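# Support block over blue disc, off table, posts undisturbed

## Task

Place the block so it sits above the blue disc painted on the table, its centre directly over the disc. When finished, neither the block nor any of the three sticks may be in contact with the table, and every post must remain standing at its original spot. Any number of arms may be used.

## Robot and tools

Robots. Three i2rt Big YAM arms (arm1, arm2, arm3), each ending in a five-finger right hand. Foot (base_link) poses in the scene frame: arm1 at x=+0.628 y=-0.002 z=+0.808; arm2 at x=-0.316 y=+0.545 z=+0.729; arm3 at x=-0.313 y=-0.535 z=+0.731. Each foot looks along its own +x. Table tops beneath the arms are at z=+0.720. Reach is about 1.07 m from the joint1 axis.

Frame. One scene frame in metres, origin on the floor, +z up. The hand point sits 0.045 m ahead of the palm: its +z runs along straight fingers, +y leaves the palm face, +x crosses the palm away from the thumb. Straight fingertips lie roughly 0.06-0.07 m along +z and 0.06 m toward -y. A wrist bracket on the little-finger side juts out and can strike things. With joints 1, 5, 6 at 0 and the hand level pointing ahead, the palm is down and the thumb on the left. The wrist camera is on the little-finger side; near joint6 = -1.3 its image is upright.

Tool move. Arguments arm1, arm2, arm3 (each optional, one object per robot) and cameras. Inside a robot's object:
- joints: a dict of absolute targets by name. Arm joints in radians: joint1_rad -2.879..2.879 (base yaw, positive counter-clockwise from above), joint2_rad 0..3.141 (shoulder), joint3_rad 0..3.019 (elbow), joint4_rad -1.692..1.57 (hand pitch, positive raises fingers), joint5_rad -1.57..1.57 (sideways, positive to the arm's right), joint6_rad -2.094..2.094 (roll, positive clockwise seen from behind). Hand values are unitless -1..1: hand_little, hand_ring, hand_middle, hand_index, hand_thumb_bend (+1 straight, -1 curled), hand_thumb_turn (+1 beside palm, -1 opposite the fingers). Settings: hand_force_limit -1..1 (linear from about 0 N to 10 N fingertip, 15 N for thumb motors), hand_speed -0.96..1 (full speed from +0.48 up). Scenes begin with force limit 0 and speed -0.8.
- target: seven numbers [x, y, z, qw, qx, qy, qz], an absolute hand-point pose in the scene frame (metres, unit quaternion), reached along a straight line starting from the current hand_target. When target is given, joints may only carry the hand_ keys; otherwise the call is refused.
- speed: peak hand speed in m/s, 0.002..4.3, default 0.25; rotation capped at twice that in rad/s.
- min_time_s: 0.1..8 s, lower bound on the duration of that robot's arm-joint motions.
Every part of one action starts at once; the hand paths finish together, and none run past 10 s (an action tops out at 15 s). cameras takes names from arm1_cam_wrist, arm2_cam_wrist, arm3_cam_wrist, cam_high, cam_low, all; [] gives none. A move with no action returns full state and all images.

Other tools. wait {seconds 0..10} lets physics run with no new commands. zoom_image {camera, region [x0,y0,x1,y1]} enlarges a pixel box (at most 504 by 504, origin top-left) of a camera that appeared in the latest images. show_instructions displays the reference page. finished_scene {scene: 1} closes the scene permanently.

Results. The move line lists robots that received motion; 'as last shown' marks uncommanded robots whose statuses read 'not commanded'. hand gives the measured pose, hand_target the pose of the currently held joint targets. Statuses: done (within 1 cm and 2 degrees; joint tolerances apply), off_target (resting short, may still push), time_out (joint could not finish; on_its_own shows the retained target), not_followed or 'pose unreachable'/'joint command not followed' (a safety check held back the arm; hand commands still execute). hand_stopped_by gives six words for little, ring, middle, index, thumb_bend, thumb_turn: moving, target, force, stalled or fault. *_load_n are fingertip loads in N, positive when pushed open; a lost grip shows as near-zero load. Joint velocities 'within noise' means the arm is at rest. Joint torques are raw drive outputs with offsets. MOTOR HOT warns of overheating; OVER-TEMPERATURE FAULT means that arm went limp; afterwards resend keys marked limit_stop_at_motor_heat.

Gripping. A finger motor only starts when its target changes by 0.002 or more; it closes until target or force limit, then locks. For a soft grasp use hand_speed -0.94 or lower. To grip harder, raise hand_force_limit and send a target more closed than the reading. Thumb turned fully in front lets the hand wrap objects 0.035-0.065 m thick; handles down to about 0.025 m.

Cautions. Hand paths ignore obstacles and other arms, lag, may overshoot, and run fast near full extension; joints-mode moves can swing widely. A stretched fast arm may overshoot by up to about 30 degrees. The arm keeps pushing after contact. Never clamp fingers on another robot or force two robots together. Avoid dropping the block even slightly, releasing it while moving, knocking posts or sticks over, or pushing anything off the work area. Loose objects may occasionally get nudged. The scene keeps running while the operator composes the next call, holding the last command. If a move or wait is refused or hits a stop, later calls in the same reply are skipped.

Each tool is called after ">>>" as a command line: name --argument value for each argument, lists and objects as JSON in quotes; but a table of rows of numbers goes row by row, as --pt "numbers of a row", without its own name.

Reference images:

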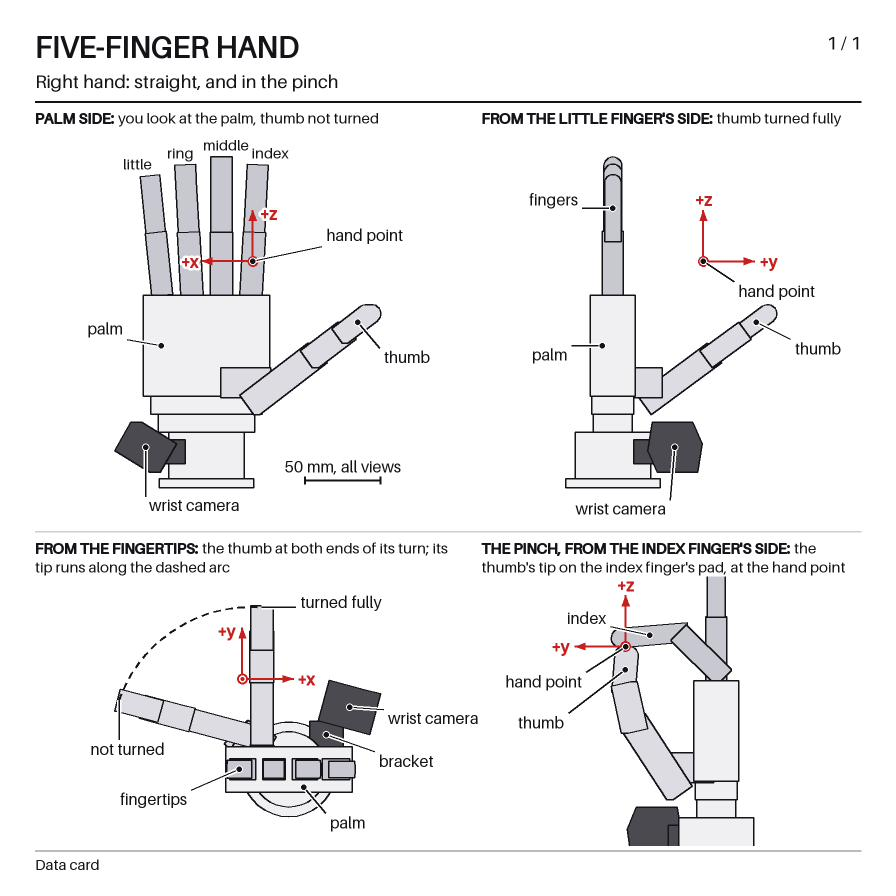

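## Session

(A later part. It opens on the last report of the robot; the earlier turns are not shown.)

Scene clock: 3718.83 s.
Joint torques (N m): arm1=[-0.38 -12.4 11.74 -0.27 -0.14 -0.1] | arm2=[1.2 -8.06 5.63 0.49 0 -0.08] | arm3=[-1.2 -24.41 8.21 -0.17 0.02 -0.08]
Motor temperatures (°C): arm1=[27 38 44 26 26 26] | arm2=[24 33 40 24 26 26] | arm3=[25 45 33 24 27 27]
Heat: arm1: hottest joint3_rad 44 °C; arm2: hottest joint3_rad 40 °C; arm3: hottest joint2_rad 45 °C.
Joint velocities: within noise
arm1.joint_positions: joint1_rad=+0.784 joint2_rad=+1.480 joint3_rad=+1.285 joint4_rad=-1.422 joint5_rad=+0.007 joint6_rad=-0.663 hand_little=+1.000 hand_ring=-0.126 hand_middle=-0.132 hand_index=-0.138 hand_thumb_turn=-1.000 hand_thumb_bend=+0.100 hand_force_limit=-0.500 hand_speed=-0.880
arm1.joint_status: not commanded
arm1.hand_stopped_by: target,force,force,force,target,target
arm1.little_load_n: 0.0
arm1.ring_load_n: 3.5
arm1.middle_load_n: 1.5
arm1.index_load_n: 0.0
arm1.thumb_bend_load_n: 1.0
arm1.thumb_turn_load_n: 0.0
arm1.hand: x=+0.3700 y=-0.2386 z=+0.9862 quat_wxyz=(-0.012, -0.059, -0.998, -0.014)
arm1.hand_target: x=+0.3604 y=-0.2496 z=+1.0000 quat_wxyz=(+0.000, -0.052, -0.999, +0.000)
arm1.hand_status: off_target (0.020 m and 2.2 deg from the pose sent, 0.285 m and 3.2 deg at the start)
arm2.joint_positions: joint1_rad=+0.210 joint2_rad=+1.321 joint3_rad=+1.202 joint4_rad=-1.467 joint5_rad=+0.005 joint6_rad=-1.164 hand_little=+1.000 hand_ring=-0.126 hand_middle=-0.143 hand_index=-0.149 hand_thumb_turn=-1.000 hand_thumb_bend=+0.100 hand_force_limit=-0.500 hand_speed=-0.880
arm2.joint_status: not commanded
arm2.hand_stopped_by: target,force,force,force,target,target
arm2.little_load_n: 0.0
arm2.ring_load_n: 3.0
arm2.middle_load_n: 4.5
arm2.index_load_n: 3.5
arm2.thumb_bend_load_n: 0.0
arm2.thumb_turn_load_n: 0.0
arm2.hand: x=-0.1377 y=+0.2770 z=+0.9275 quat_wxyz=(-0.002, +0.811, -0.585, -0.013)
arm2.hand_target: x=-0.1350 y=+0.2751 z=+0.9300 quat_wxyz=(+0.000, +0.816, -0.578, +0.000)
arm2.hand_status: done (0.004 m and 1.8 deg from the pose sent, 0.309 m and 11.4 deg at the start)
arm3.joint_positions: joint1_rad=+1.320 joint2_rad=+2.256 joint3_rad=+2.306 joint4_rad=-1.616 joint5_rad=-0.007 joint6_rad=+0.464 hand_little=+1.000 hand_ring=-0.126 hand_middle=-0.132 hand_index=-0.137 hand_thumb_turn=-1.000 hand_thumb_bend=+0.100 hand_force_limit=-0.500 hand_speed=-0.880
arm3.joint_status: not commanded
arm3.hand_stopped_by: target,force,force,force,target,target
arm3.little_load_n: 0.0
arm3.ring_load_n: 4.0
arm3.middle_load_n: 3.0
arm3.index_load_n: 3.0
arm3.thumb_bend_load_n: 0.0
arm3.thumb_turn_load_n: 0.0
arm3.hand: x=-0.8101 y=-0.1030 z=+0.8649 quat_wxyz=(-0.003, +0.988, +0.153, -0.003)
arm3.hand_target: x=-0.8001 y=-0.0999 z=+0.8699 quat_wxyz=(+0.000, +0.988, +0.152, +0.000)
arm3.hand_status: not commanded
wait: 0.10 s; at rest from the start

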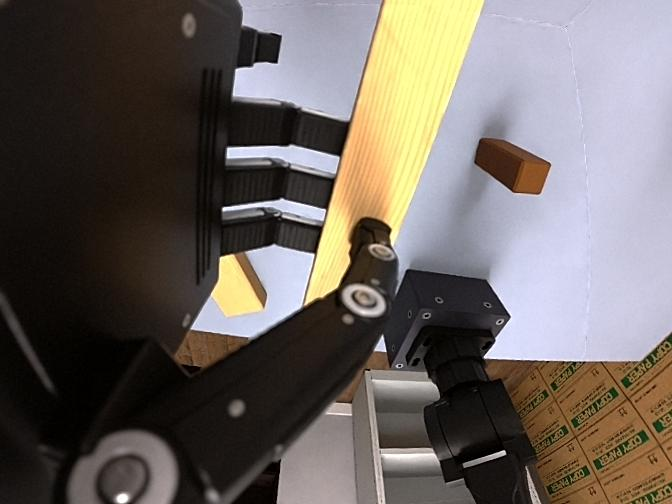

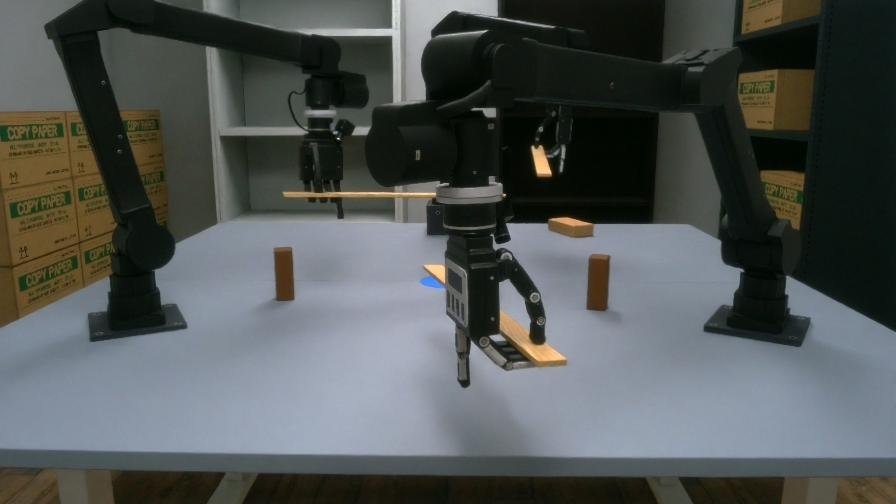

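>>> move --arm1 '{"target": [0.31, -0.013, 1.0, -0.0746, 0.0852, 0.9935, 0.0064], "speed": 0.2}' --arm2 '{"target": [-0.135, 0.275, 0.885, 0.0577, 0.8120, -0.5750, 0.0814], "speed": 0.1}' --cameras '["cam_high", "cam_low", "arm2_cam_wrist", "arm1_cam_wrist"]'

>>> zoom_image --camera "cam_high" --region '[330, 120, 510, 290]'

>>> zoom_image --camera "cam_low" --region '[240, 110, 440, 300]'

Scene clock: 3792.67 s.
Joint torques (N m): arm1=[-1.03 -9.35 8.8 0.76 -0.08 -0.1] | arm2=[1.55 -6.77 5.61 0.8 0.37 0.19] | arm3=[-0.79 -24.76 8.24 -0.08 0.03 -0.1]
Motor temperatures (°C): arm1=[27 36 45 26 25 26] | arm2=[24 31 38 24 26 26] | arm3=[25 45 33 24 27 27]
Heat: arm1: hottest joint3_rad 45 °C; arm2: hottest joint3_rad 38 °C; arm3: hottest joint2_rad 45 °C.
move: arm1 done; arm2 done
Joint velocities: within noise
arm1.joint_positions: joint1_rad=+0.221 joint2_rad=+1.218 joint3_rad=+1.076 joint4_rad=-1.323 joint5_rad=+0.070 joint6_rad=-1.170 hand_little=+1.000 hand_ring=-0.126 hand_middle=-0.132 hand_index=-0.138 hand_thumb_turn=-1.000 hand_thumb_bend=+0.100 hand_force_limit=-0.500 hand_speed=-0.880
arm1.joint_status: not commanded
arm1.hand_stopped_by: target,force,force,force,target,target
arm1.little_load_n: 0.0
arm1.ring_load_n: 3.5
arm1.middle_load_n: 1.5
arm1.index_load_n: 0.0
arm1.thumb_bend_load_n: 1.0
arm1.thumb_turn_load_n: 0.0
arm1.hand: x=+0.3136 y=-0.0130 z=+0.9952 quat_wxyz=(+0.062, -0.089, -0.994, -0.011)
arm1.hand_target: x=+0.3100 y=-0.0130 z=+1.0000 quat_wxyz=(+0.075, -0.085, -0.994, -0.007)
arm1.hand_status: done (0.006 m and 1.6 deg from the pose sent, 0.234 m and 10.4 deg at the start)
arm2.joint_positions: joint1_rad=+0.247 joint2_rad=+1.213 joint3_rad=+0.990 joint4_rad=-1.186 joint5_rad=+0.082 joint6_rad=-1.157 hand_little=+1.000 hand_ring=-0.126 hand_middle=-0.143 hand_index=-0.149 hand_thumb_turn=-1.000 hand_thumb_bend=+0.100 hand_force_limit=-0.500 hand_speed=-0.880
arm2.joint_status: not commanded
arm2.hand_stopped_by: target,force,force,force,target,target
arm2.little_load_n: 0.0
arm2.ring_load_n: 2.5
arm2.middle_load_n: 4.5
arm2.index_load_n: 3.5
arm2.thumb_bend_load_n: 0.0
arm2.thumb_turn_load_n: 0.0
arm2.hand: x=-0.1390 y=+0.2749 z=+0.8815 quat_wxyz=(+0.053, +0.815, -0.573, +0.067)
arm2.hand_target: x=-0.1351 y=+0.2750 z=+0.8851 quat_wxyz=(+0.057, +0.812, -0.575, +0.081)
arm2.hand_status: done (0.005 m and 1.8 deg from the pose sent, 0.043 m and 12.8 deg at the start)
arm3: as last shown
arm3.middle_load_n: 3.5
pictures: arm1_cam_wrist, arm2_cam_wrist, cam_high, cam_low

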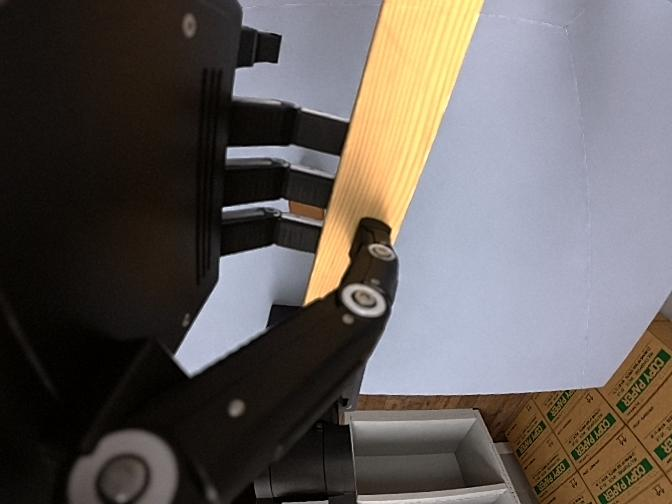

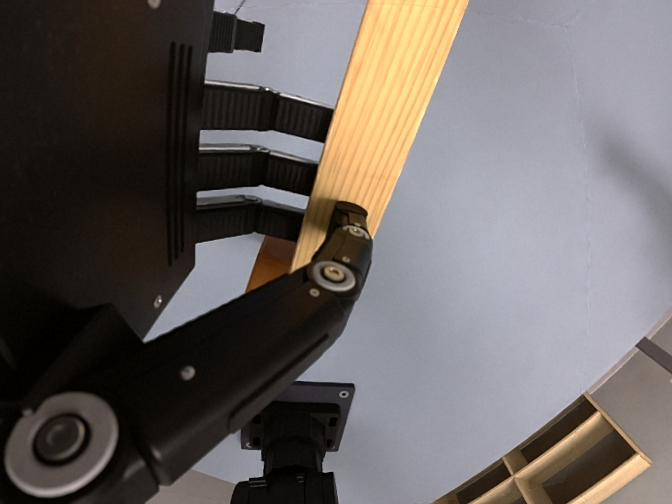

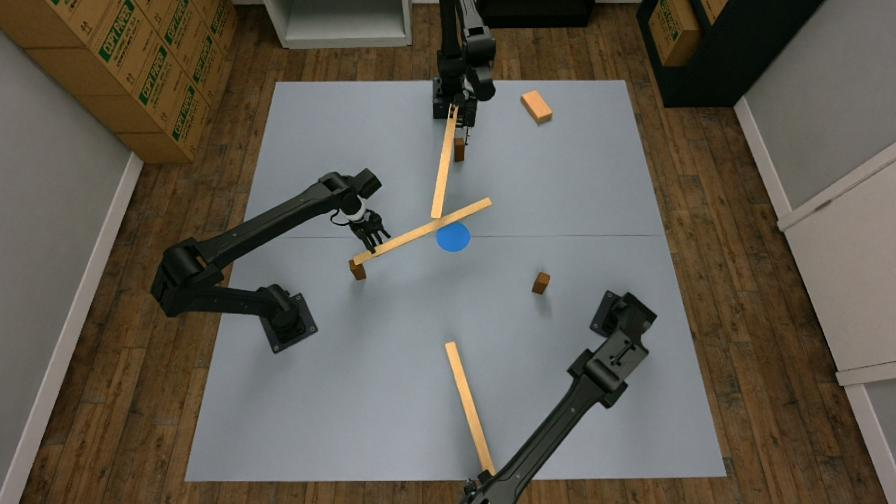

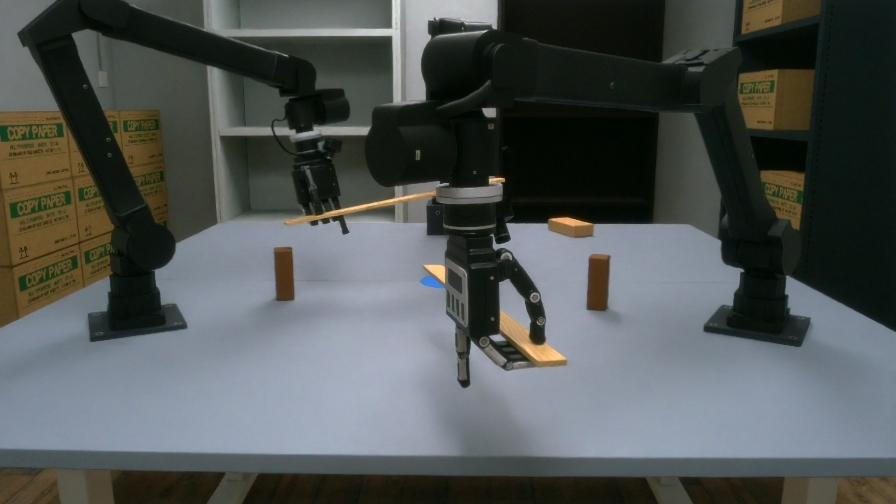

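Scaled by 2.800.

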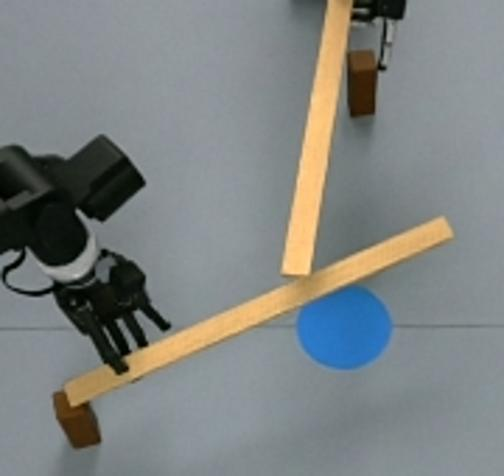

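Scaled by 2.520.

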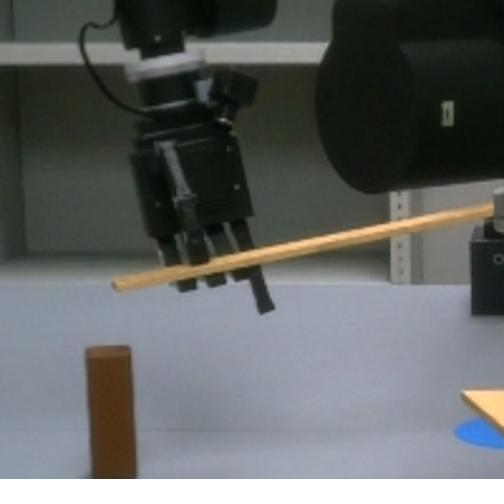

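>>> move --arm2 '{"target": [-0.128, 0.290, 0.858, 0.0698, 0.7978, -0.5914, 0.0941], "speed": 0.08}' --arm3 '{"target": [-0.50, -0.25, 0.97, 0, 1, 0, 0], "speed": 0.2}' --cameras '["cam_high", "cam_low"]'

>>> zoom_image --camera "cam_high" --region '[330, 120, 510, 290]'

>>> zoom_image --camera "cam_low" --region '[240, 130, 440, 330]'

Scene clock: 3865.87 s.
Joint torques (N m): arm1=[-0.85 -9.7 8.73 0.58 -0.08 -0.05] | arm2=[1.79 -7.18 5.55 0.87 0.4 0.17] | arm3=[-0.5 -10.23 8.35 -0.03 0.03 -0.12]
Motor temperatures (°C): arm1=[27 35 42 26 25 26] | arm2=[24 30 37 25 26 26] | arm3=[25 45 33 24 27 27]
Heat: arm1: hottest joint3_rad 42 °C; arm2: hottest joint3_rad 37 °C; arm3: hottest joint2_rad 45 °C.
move: arm2 done; arm3 done
Joint velocities: within noise
arm1: as last shown
arm2.joint_positions: joint1_rad=+0.302 joint2_rad=+1.204 joint3_rad=+0.908 joint4_rad=-1.092 joint5_rad=+0.118 joint6_rad=-1.064 hand_little=+1.000 hand_ring=-0.126 hand_middle=-0.143 hand_index=-0.149 hand_thumb_turn=-1.000 hand_thumb_bend=+0.100 hand_force_limit=-0.500 hand_speed=-0.880
arm2.joint_status: not commanded
arm2.hand_stopped_by: target,force,force,force,target,target
arm2.little_load_n: 0.0
arm2.ring_load_n: 3.0
arm2.middle_load_n: 4.5
arm2.index_load_n: 3.5
arm2.thumb_bend_load_n: 0.0
arm2.thumb_turn_load_n: 0.0
arm2.hand: x=-0.1323 y=+0.2901 z=+0.8547 quat_wxyz=(+0.066, +0.801, -0.589, +0.079)
arm2.hand_target: x=-0.1281 y=+0.2900 z=+0.8581 quat_wxyz=(+0.069, +0.798, -0.591, +0.094)
arm2.hand_status: done (0.005 m and 1.8 deg from the pose sent, 0.030 m and 4.7 deg at the start)
arm3.joint_positions: joint1_rad=+0.981 joint2_rad=+1.335 joint3_rad=+1.316 joint4_rad=-1.539 joint5_rad=-0.006 joint6_rad=+0.435 hand_little=+1.000 hand_ring=-0.126 hand_middle=-0.132 hand_index=-0.137 hand_thumb_turn=-1.000 hand_thumb_bend=+0.100 hand_force_limit=-0.500 hand_speed=-0.880
arm3.joint_status: not commanded
arm3.hand_stopped_by: target,force,force,force,target,target
arm3.little_load_n: 0.0
arm3.ring_load_n: 4.0
arm3.middle_load_n: 3.0
arm3.index_load_n: 2.5
arm3.thumb_bend_load_n: 0.0
arm3.thumb_turn_load_n: 0.0
arm3.hand: x=-0.5057 y=-0.2471 z=+0.9719 quat_wxyz=(-0.008, +1.000, -0.001, -0.004)
arm3.hand_target: x=-0.5001 y=-0.2500 z=+0.9701 quat_wxyz=(+0.000, +1.000, +0.000, +0.000)
arm3.hand_status: done (0.007 m and 1.0 deg from the pose sent, 0.359 m and 17.6 deg at the start)

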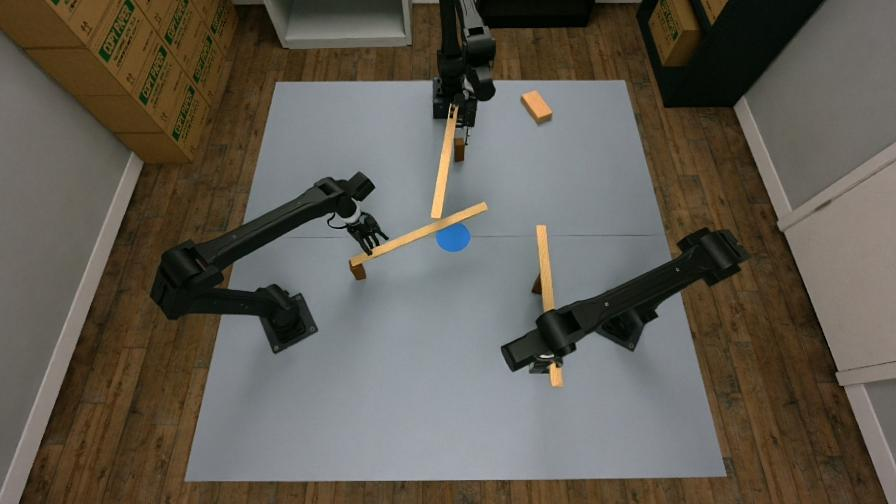

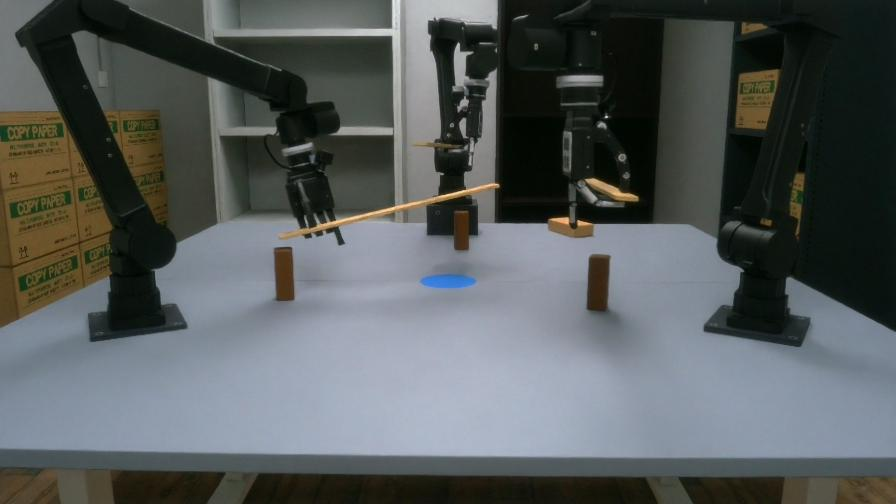

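Scaled by 2.800.

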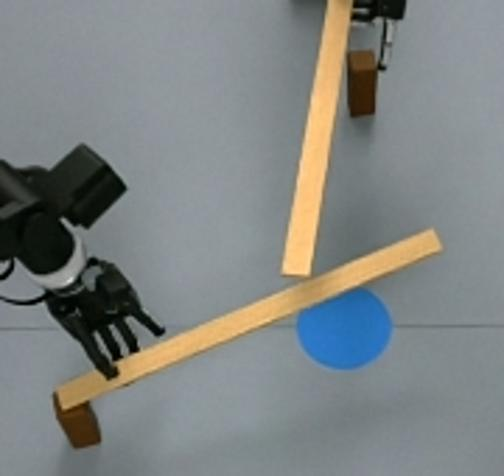

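Scaled by 2.520.

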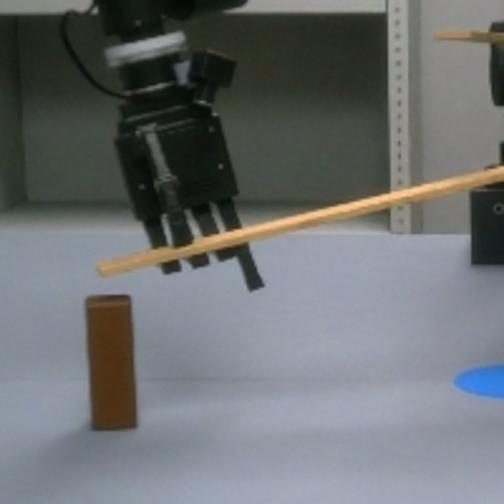

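>>> move --arm2 '{"target": [-0.128, 0.290, 0.842, 0.0698, 0.7978, -0.5914, 0.0941], "speed": 0.05}' --arm3 '{"target": [-0.37, -0.27, 0.97, 0, 0.9962, 0.0872, 0], "speed": 0.2}' --cameras '["cam_high", "cam_low"]'

>>> zoom_image --camera "cam_low" --region '[250, 210, 350, 310]'

>>> zoom_image --camera "cam_high" --region '[330, 200, 430, 300]'

Scene clock: 3883.67 s.
Joint torques (N m): arm1=[-0.73 -9.29 8.8 0.62 -0.06 -0.12] | arm2=[1.79 -5.66 5.49 0.96 0.4 0.17] | arm3=[-0.56 -9.58 8.29 -0.1 0.01 -0.11]
Motor temperatures (°C): arm1=[27 35 42 26 25 26] | arm2=[24 30 36 25 26 26] | arm3=[25 43 33 24 27 27]
Heat: arm1: hottest joint3_rad 42 °C; arm2: hottest joint3_rad 36 °C; arm3: hottest joint2_rad 43 °C.
move: arm2 done; arm3 done
Joint velocities: within noise
arm1: as last shown
arm1.ring_load_n: 3.0
arm2.joint_positions: joint1_rad=+0.302 joint2_rad=+1.204 joint3_rad=+0.876 joint4_rad=-1.045 joint5_rad=+0.118 joint6_rad=-1.064 hand_little=+1.000 hand_ring=-0.126 hand_middle=-0.143 hand_index=-0.149 hand_thumb_turn=-1.000 hand_thumb_bend=+0.100 hand_force_limit=-0.500 hand_speed=-0.880
arm2.joint_status: not commanded
arm2.hand_stopped_by: target,force,force,force,target,target
arm2.little_load_n: 0.0
arm2.ring_load_n: 3.0
arm2.middle_load_n: 4.5
arm2.index_load_n: 3.5
arm2.thumb_bend_load_n: 0.0
arm2.thumb_turn_load_n: 0.0
arm2.hand: x=-0.1323 y=+0.2901 z=+0.8428 quat_wxyz=(+0.068, +0.800, -0.589, +0.086)
arm2.hand_target: x=-0.1281 y=+0.2900 z=+0.8421 quat_wxyz=(+0.070, +0.798, -0.591, +0.094)
arm2.hand_status: done (0.004 m and 1.0 deg from the pose sent, 0.013 m and 1.8 deg at the start)
arm3.joint_positions: joint1_rad=+0.671 joint2_rad=+1.222 joint3_rad=+1.208 joint4_rad=-1.555 joint5_rad=-0.003 joint6_rad=-0.051 hand_little=+1.000 hand_ring=-0.126 hand_middle=-0.132 hand_index=-0.137 hand_thumb_turn=-1.000 hand_thumb_bend=+0.100 hand_force_limit=-0.500 hand_speed=-0.880
arm3.joint_status: not commanded
arm3.hand_stopped_by: target,force,force,force,target,target
arm3.little_load_n: 0.0
arm3.ring_load_n: 4.0
arm3.middle_load_n: 3.0
arm3.index_load_n: 3.0
arm3.thumb_bend_load_n: 0.0
arm3.thumb_turn_load_n: 0.0
arm3.hand: x=-0.3744 y=-0.2646 z=+0.9689 quat_wxyz=(-0.003, +0.996, +0.087, +0.000)
arm3.hand_target: x=-0.3702 y=-0.2699 z=+0.9699 quat_wxyz=(+0.000, +0.996, +0.087, +0.000)
arm3.hand_status: done (0.007 m and 0.4 deg from the pose sent, 0.138 m and 10.2 deg at the start)

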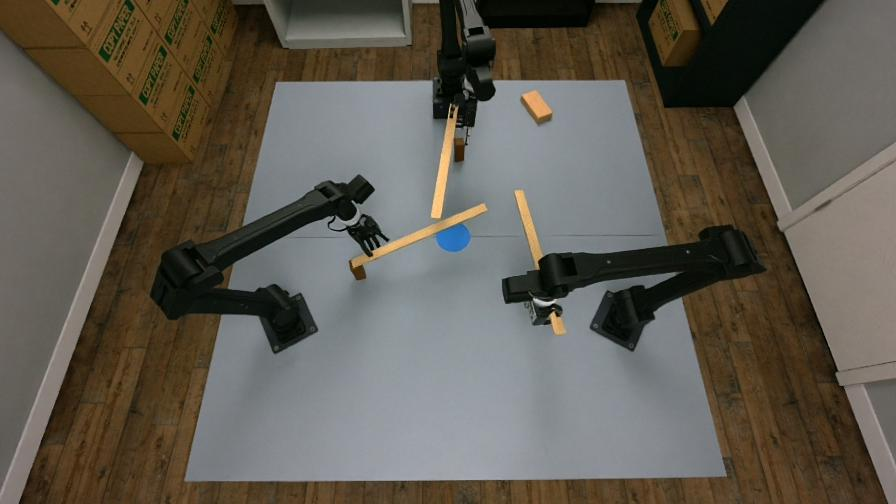

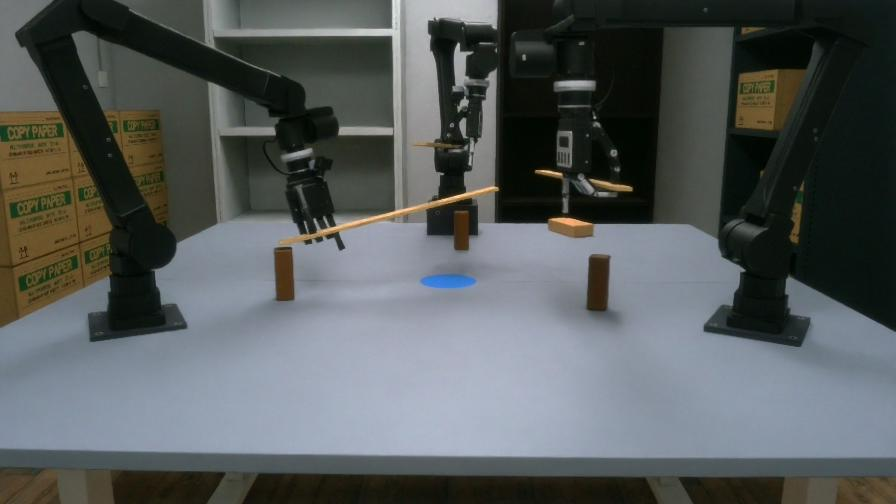

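Scaled by 5.040.

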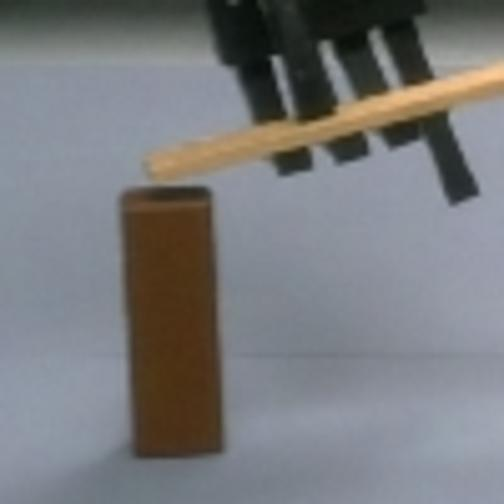

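Scaled by 5.040.

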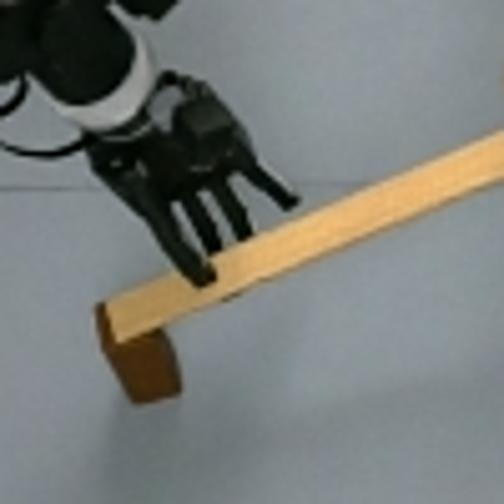

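>>> move --arm2 '{"target": [-0.128, 0.290, 0.833, 0.0698, 0.7978, -0.5914, 0.0941], "speed": 0.05}' --arm3 '{"target": [-0.131, -0.350, 0.97, 0, 0.9081, 0.4187, 0], "speed": 0.2}' --cameras '["cam_high", "cam_low"]'

>>> zoom_image --camera "cam_low" --region '[250, 210, 350, 310]'

>>> zoom_image --camera "cam_high" --region '[420, 80, 520, 230]'

>>> zoom_image --camera "cam_low" --region '[400, 110, 520, 260]'

Scene clock: 3905.10 s.
Joint torques (N m): arm1=[-1.61 -9.82 8.75 0.72 -0.03 -0.11] | arm2=[1.67 -5.3 5.27 0.94 0.42 0.16] | arm3=[-0.97 -7.53 8.9 0.02 0.01 -0.12]
Motor temperatures (°C): arm1=[27 35 42 26 25 26] | arm2=[24 30 36 25 26 26] | arm3=[25 41 34 24 27 27]
Heat: arm1: hottest joint3_rad 42 °C; arm2: hottest joint3_rad 36 °C; arm3: hottest joint2_rad 41 °C.
move: arm2 done; arm3 done
Joint velocities: within noise
arm1: as last shown
arm1.ring_load_n: 3.5
arm2.joint_positions: joint1_rad=+0.302 joint2_rad=+1.209 joint3_rad=+0.859 joint4_rad=-1.019 joint5_rad=+0.118 joint6_rad=-1.064 hand_little=+1.000 hand_ring=-0.126 hand_middle=-0.143 hand_index=-0.149 hand_thumb_turn=-1.000 hand_thumb_bend=+0.100 hand_force_limit=-0.500 hand_speed=-0.880
arm2.joint_status: not commanded
arm2.hand_stopped_by: target,force,force,force,target,target
arm2.little_load_n: 0.0
arm2.ring_load_n: 3.0
arm2.middle_load_n: 4.5
arm2.index_load_n: 3.0
arm2.thumb_bend_load_n: 0.0
arm2.thumb_turn_load_n: 0.0
arm2.hand: x=-0.1321 y=+0.2899 z=+0.8353 quat_wxyz=(+0.068, +0.800, -0.589, +0.088)
arm2.hand_target: x=-0.1281 y=+0.2900 z=+0.8331 quat_wxyz=(+0.070, +0.798, -0.591, +0.094)
arm2.hand_status: done (0.005 m and 0.8 deg from the pose sent, 0.011 m and 1.0 deg at the start)
arm3.joint_positions: joint1_rad=+0.005 joint2_rad=+1.116 joint3_rad=+1.123 joint4_rad=-1.581 joint5_rad=+0.002 joint6_rad=-1.411 hand_little=+1.000 hand_ring=-0.126 hand_middle=-0.132 hand_index=-0.137 hand_thumb_turn=-1.000 hand_thumb_bend=+0.100 hand_force_limit=-0.500 hand_speed=-0.880
arm3.joint_status: not commanded
arm3.hand_stopped_by: target,force,force,force,target,target
arm3.little_load_n: 0.0
arm3.ring_load_n: 4.0
arm3.middle_load_n: 3.0
arm3.index_load_n: 3.0
arm3.thumb_bend_load_n: 0.0
arm3.thumb_turn_load_n: 0.0
arm3.hand: x=-0.1324 y=-0.3449 z=+0.9680 quat_wxyz=(+0.000, +0.908, +0.419, +0.001)
arm3.hand_target: x=-0.1310 y=-0.3499 z=+0.9700 quat_wxyz=(+0.000, +0.908, +0.419, +0.000)
arm3.hand_status: done (0.006 m and 0.2 deg from the pose sent, 0.258 m and 39.6 deg at the start)

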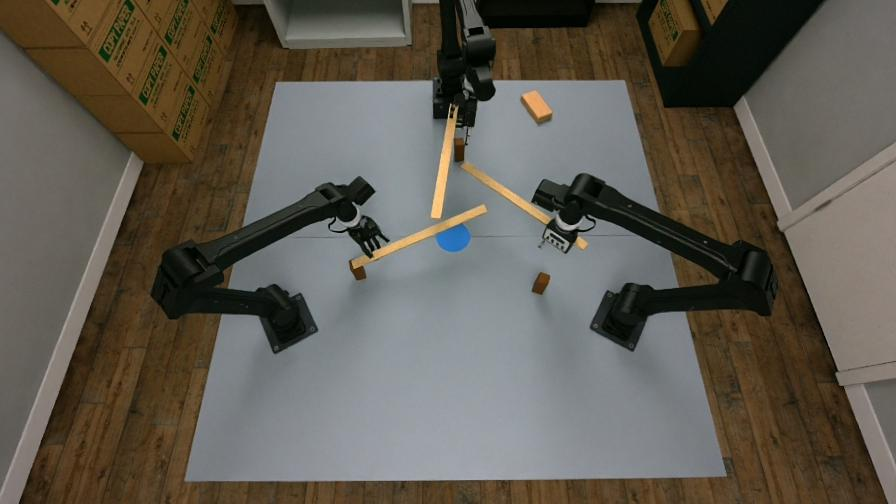

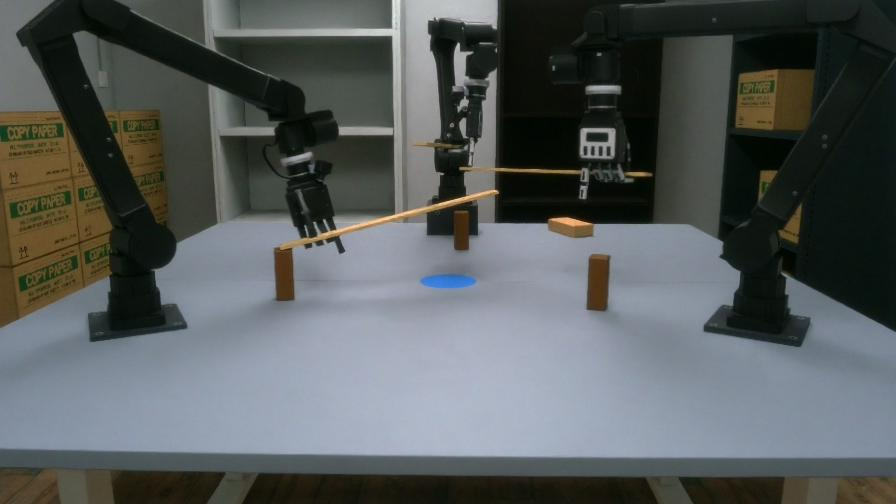

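Scaled by 5.040.

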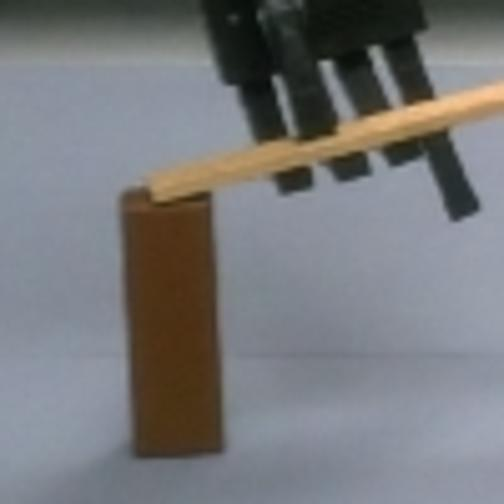

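Scaled by 3.360.

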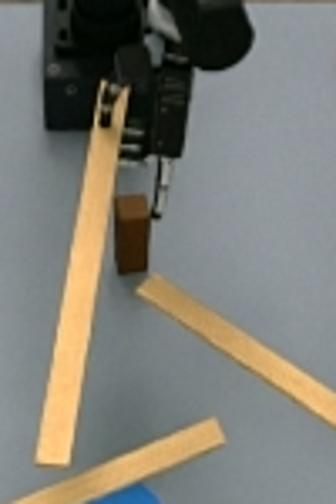

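Scaled by 3.360.

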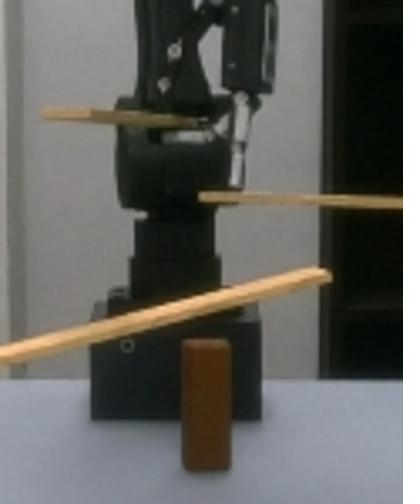

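>>> move --arm1 '{"target": [0.2965, -0.0342, 0.88, -0.1214, 0.1107, 0.9863, 0.0136], "speed": 0.1}' --cameras '["cam_high", "cam_low", "arm1_cam_wrist"]'

>>> zoom_image --camera "cam_high" --region '[420, 80, 520, 230]'

>>> zoom_image --camera "cam_low" --region '[400, 130, 520, 260]'

Scene clock: 3955.03 s.
Joint torques (N m): arm1=[-0.67 -8.29 8.29 0.9 0.18 0.13] | arm2=[1.32 -5.13 5.38 0.92 0.39 0.2] | arm3=[-1.03 -7.47 8.91 -0.02 0 -0.09]
Motor temperatures (°C): arm1=[27 34 41 26 25 26] | arm2=[24 30 36 25 26 26] | arm3=[25 38 34 24 27 27]
Heat: arm1: hottest joint3_rad 41 °C; arm2: hottest joint3_rad 36 °C; arm3: hottest joint2_rad 38 °C.
move: arm1 done
Joint velocities: within noise
arm1.joint_positions: joint1_rad=+0.280 joint2_rad=+1.299 joint3_rad=+0.823 joint4_rad=-0.898 joint5_rad=+0.126 joint6_rad=-1.081 hand_little=+1.000 hand_ring=-0.126 hand_middle=-0.132 hand_index=-0.138 hand_thumb_turn=-1.000 hand_thumb_bend=+0.100 hand_force_limit=-0.500 hand_speed=-0.880
arm1.joint_status: not commanded
arm1.hand_stopped_by: target,force,force,force,target,target
arm1.little_load_n: 0.0
arm1.ring_load_n: 3.5
arm1.middle_load_n: 1.5
arm1.index_load_n: 0.0
arm1.thumb_bend_load_n: 1.0
arm1.thumb_turn_load_n: 0.0
arm1.hand: x=+0.3012 y=-0.0308 z=+0.8794 quat_wxyz=(+0.114, -0.109, -0.987, -0.015)
arm1.hand_target: x=+0.2966 y=-0.0343 z=+0.8800 quat_wxyz=(+0.121, -0.111, -0.986, -0.013)
arm1.hand_status: done (0.006 m and 0.9 deg from the pose sent, 0.118 m and 7.3 deg at the start)
arm2, arm3: as last shown
arm2.index_load_n: 3.5
arm3.hand: x=-0.1324 y=-0.3449 z=+0.9680 quat_wxyz=(+0.000, +0.908, +0.420, +0.001)
pictures: arm1_cam_wrist, cam_high, cam_low

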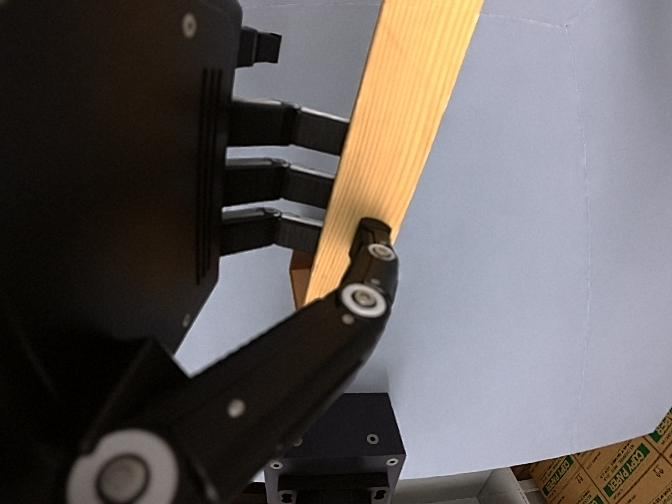

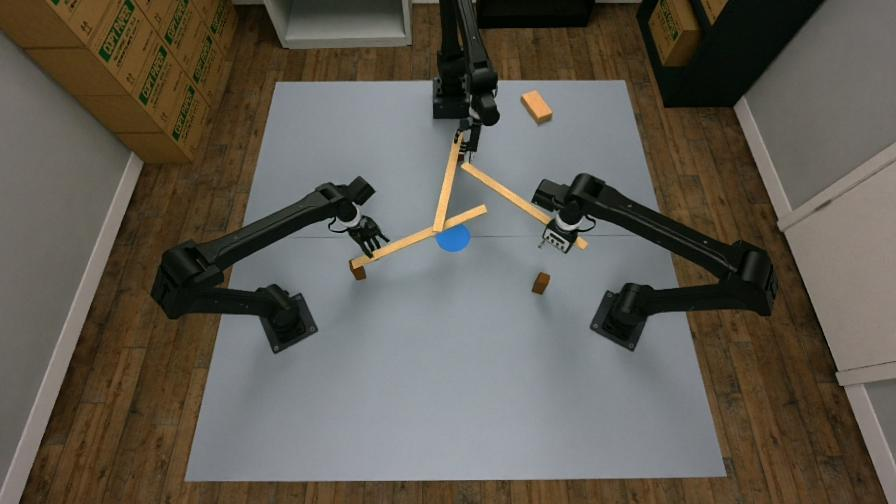

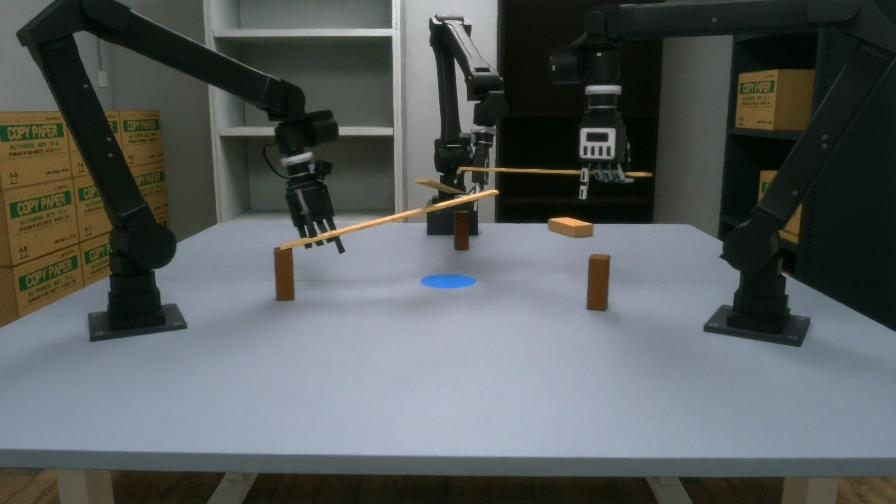

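Scaled by 3.360.

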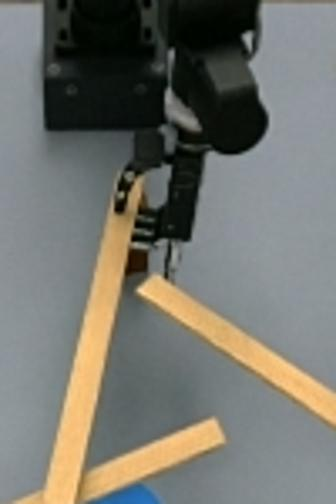

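Scaled by 3.877.

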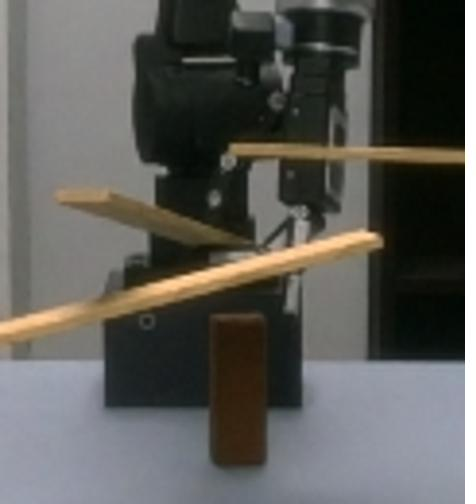

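>>> zoom_image --camera "cam_high" --region '[430, 115, 490, 175]'

>>> zoom_image --camera "cam_high" --region '[410, 180, 510, 280]'

Scaled by 8.400.

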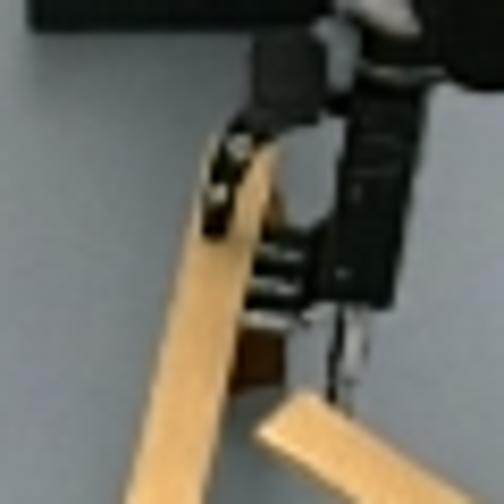

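Scaled by 5.040.

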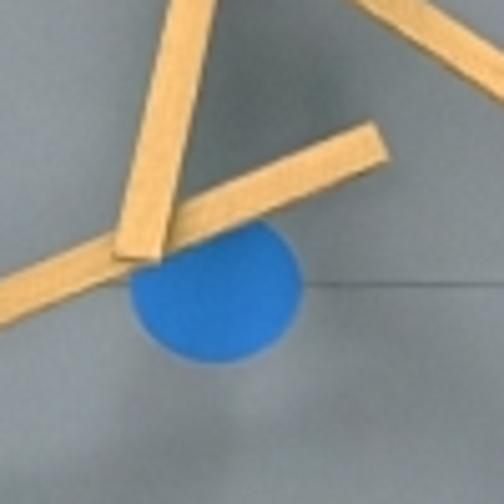

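>>> move --arm1 '{"target": [0.291, -0.0357, 0.846, -0.1214, 0.1107, 0.9863, 0.0136], "speed": 0.06}' --cameras '["cam_high", "cam_low"]'

>>> zoom_image --camera "cam_high" --region '[430, 115, 490, 175]'

>>> zoom_image --camera "cam_low" --region '[400, 160, 500, 260]'

Scene clock: 3978.83 s.
Joint torques (N m): arm1=[-0.79 -8.82 7.76 0.98 0.16 0.1] | arm2=[1.14 -5.13 5.46 0.91 0.37 0.2] | arm3=[-1.03 -7.47 8.81 0.01 -0.02 -0.12]
Motor temperatures (°C): arm1=[27 34 42 26 25 26] | arm2=[24 30 36 25 26 26] | arm3=[25 38 34 24 27 27]
Heat: arm1: hottest joint3_rad 42 °C; arm2: hottest joint3_rad 36 °C; arm3: hottest joint2_rad 38 °C.
move: arm1 done
Joint velocities: within noise
arm1.joint_positions: joint1_rad=+0.280 joint2_rad=+1.367 joint3_rad=+0.786 joint4_rad=-0.790 joint5_rad=+0.126 joint6_rad=-1.080 hand_little=+1.000 hand_ring=-0.126 hand_middle=-0.132 hand_index=-0.138 hand_thumb_turn=-1.000 hand_thumb_bend=+0.100 hand_force_limit=-0.500 hand_speed=-0.880
arm1.joint_status: not commanded
arm1.hand_stopped_by: target,force,force,force,target,target
arm1.little_load_n: 0.5
arm1.ring_load_n: 3.0
arm1.middle_load_n: 1.5
arm1.index_load_n: 0.0
arm1.thumb_bend_load_n: 1.0
arm1.thumb_turn_load_n: 0.0
arm1.hand: x=+0.2948 y=-0.0331 z=+0.8466 quat_wxyz=(+0.116, -0.109, -0.987, -0.014)
arm1.hand_target: x=+0.2910 y=-0.0358 z=+0.8460 quat_wxyz=(+0.121, -0.111, -0.986, -0.013)
arm1.hand_status: done (0.005 m and 0.7 deg from the pose sent, 0.035 m and 0.9 deg at the start)
arm2, arm3: as last shown
arm3.ring_load_n: 4.5

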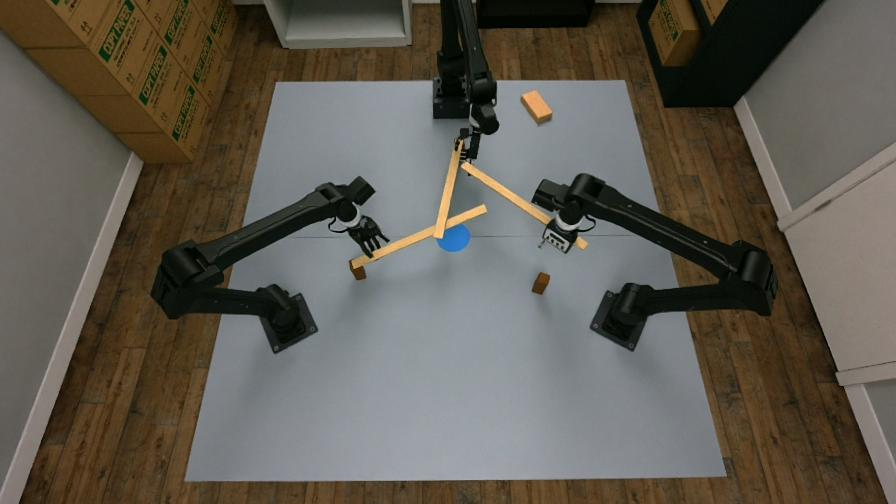

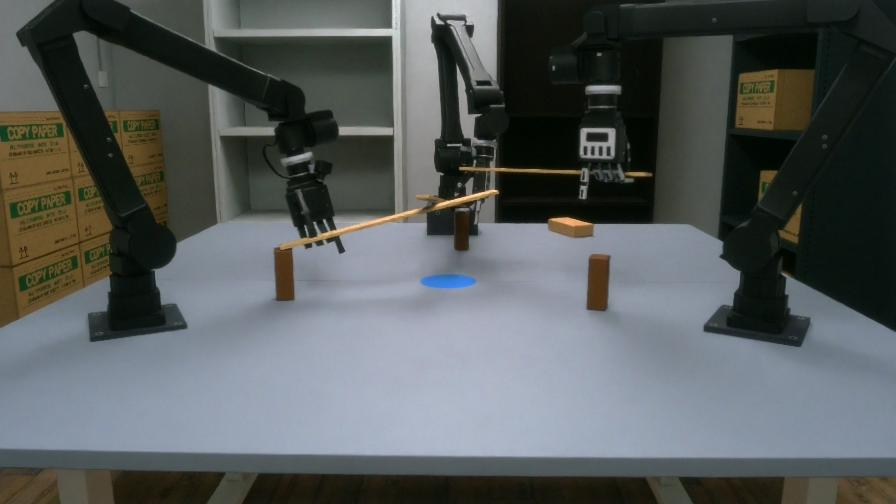

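Scaled by 8.400.

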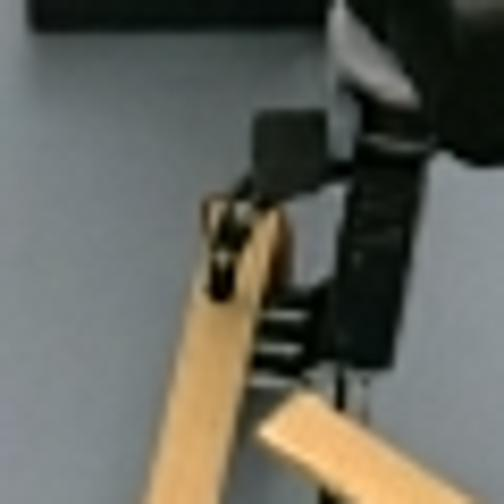

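Scaled by 5.040.

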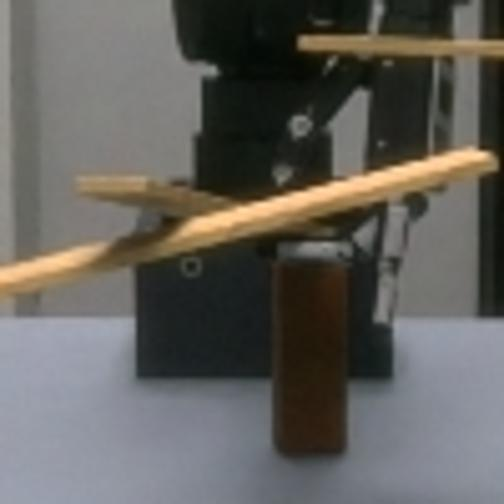

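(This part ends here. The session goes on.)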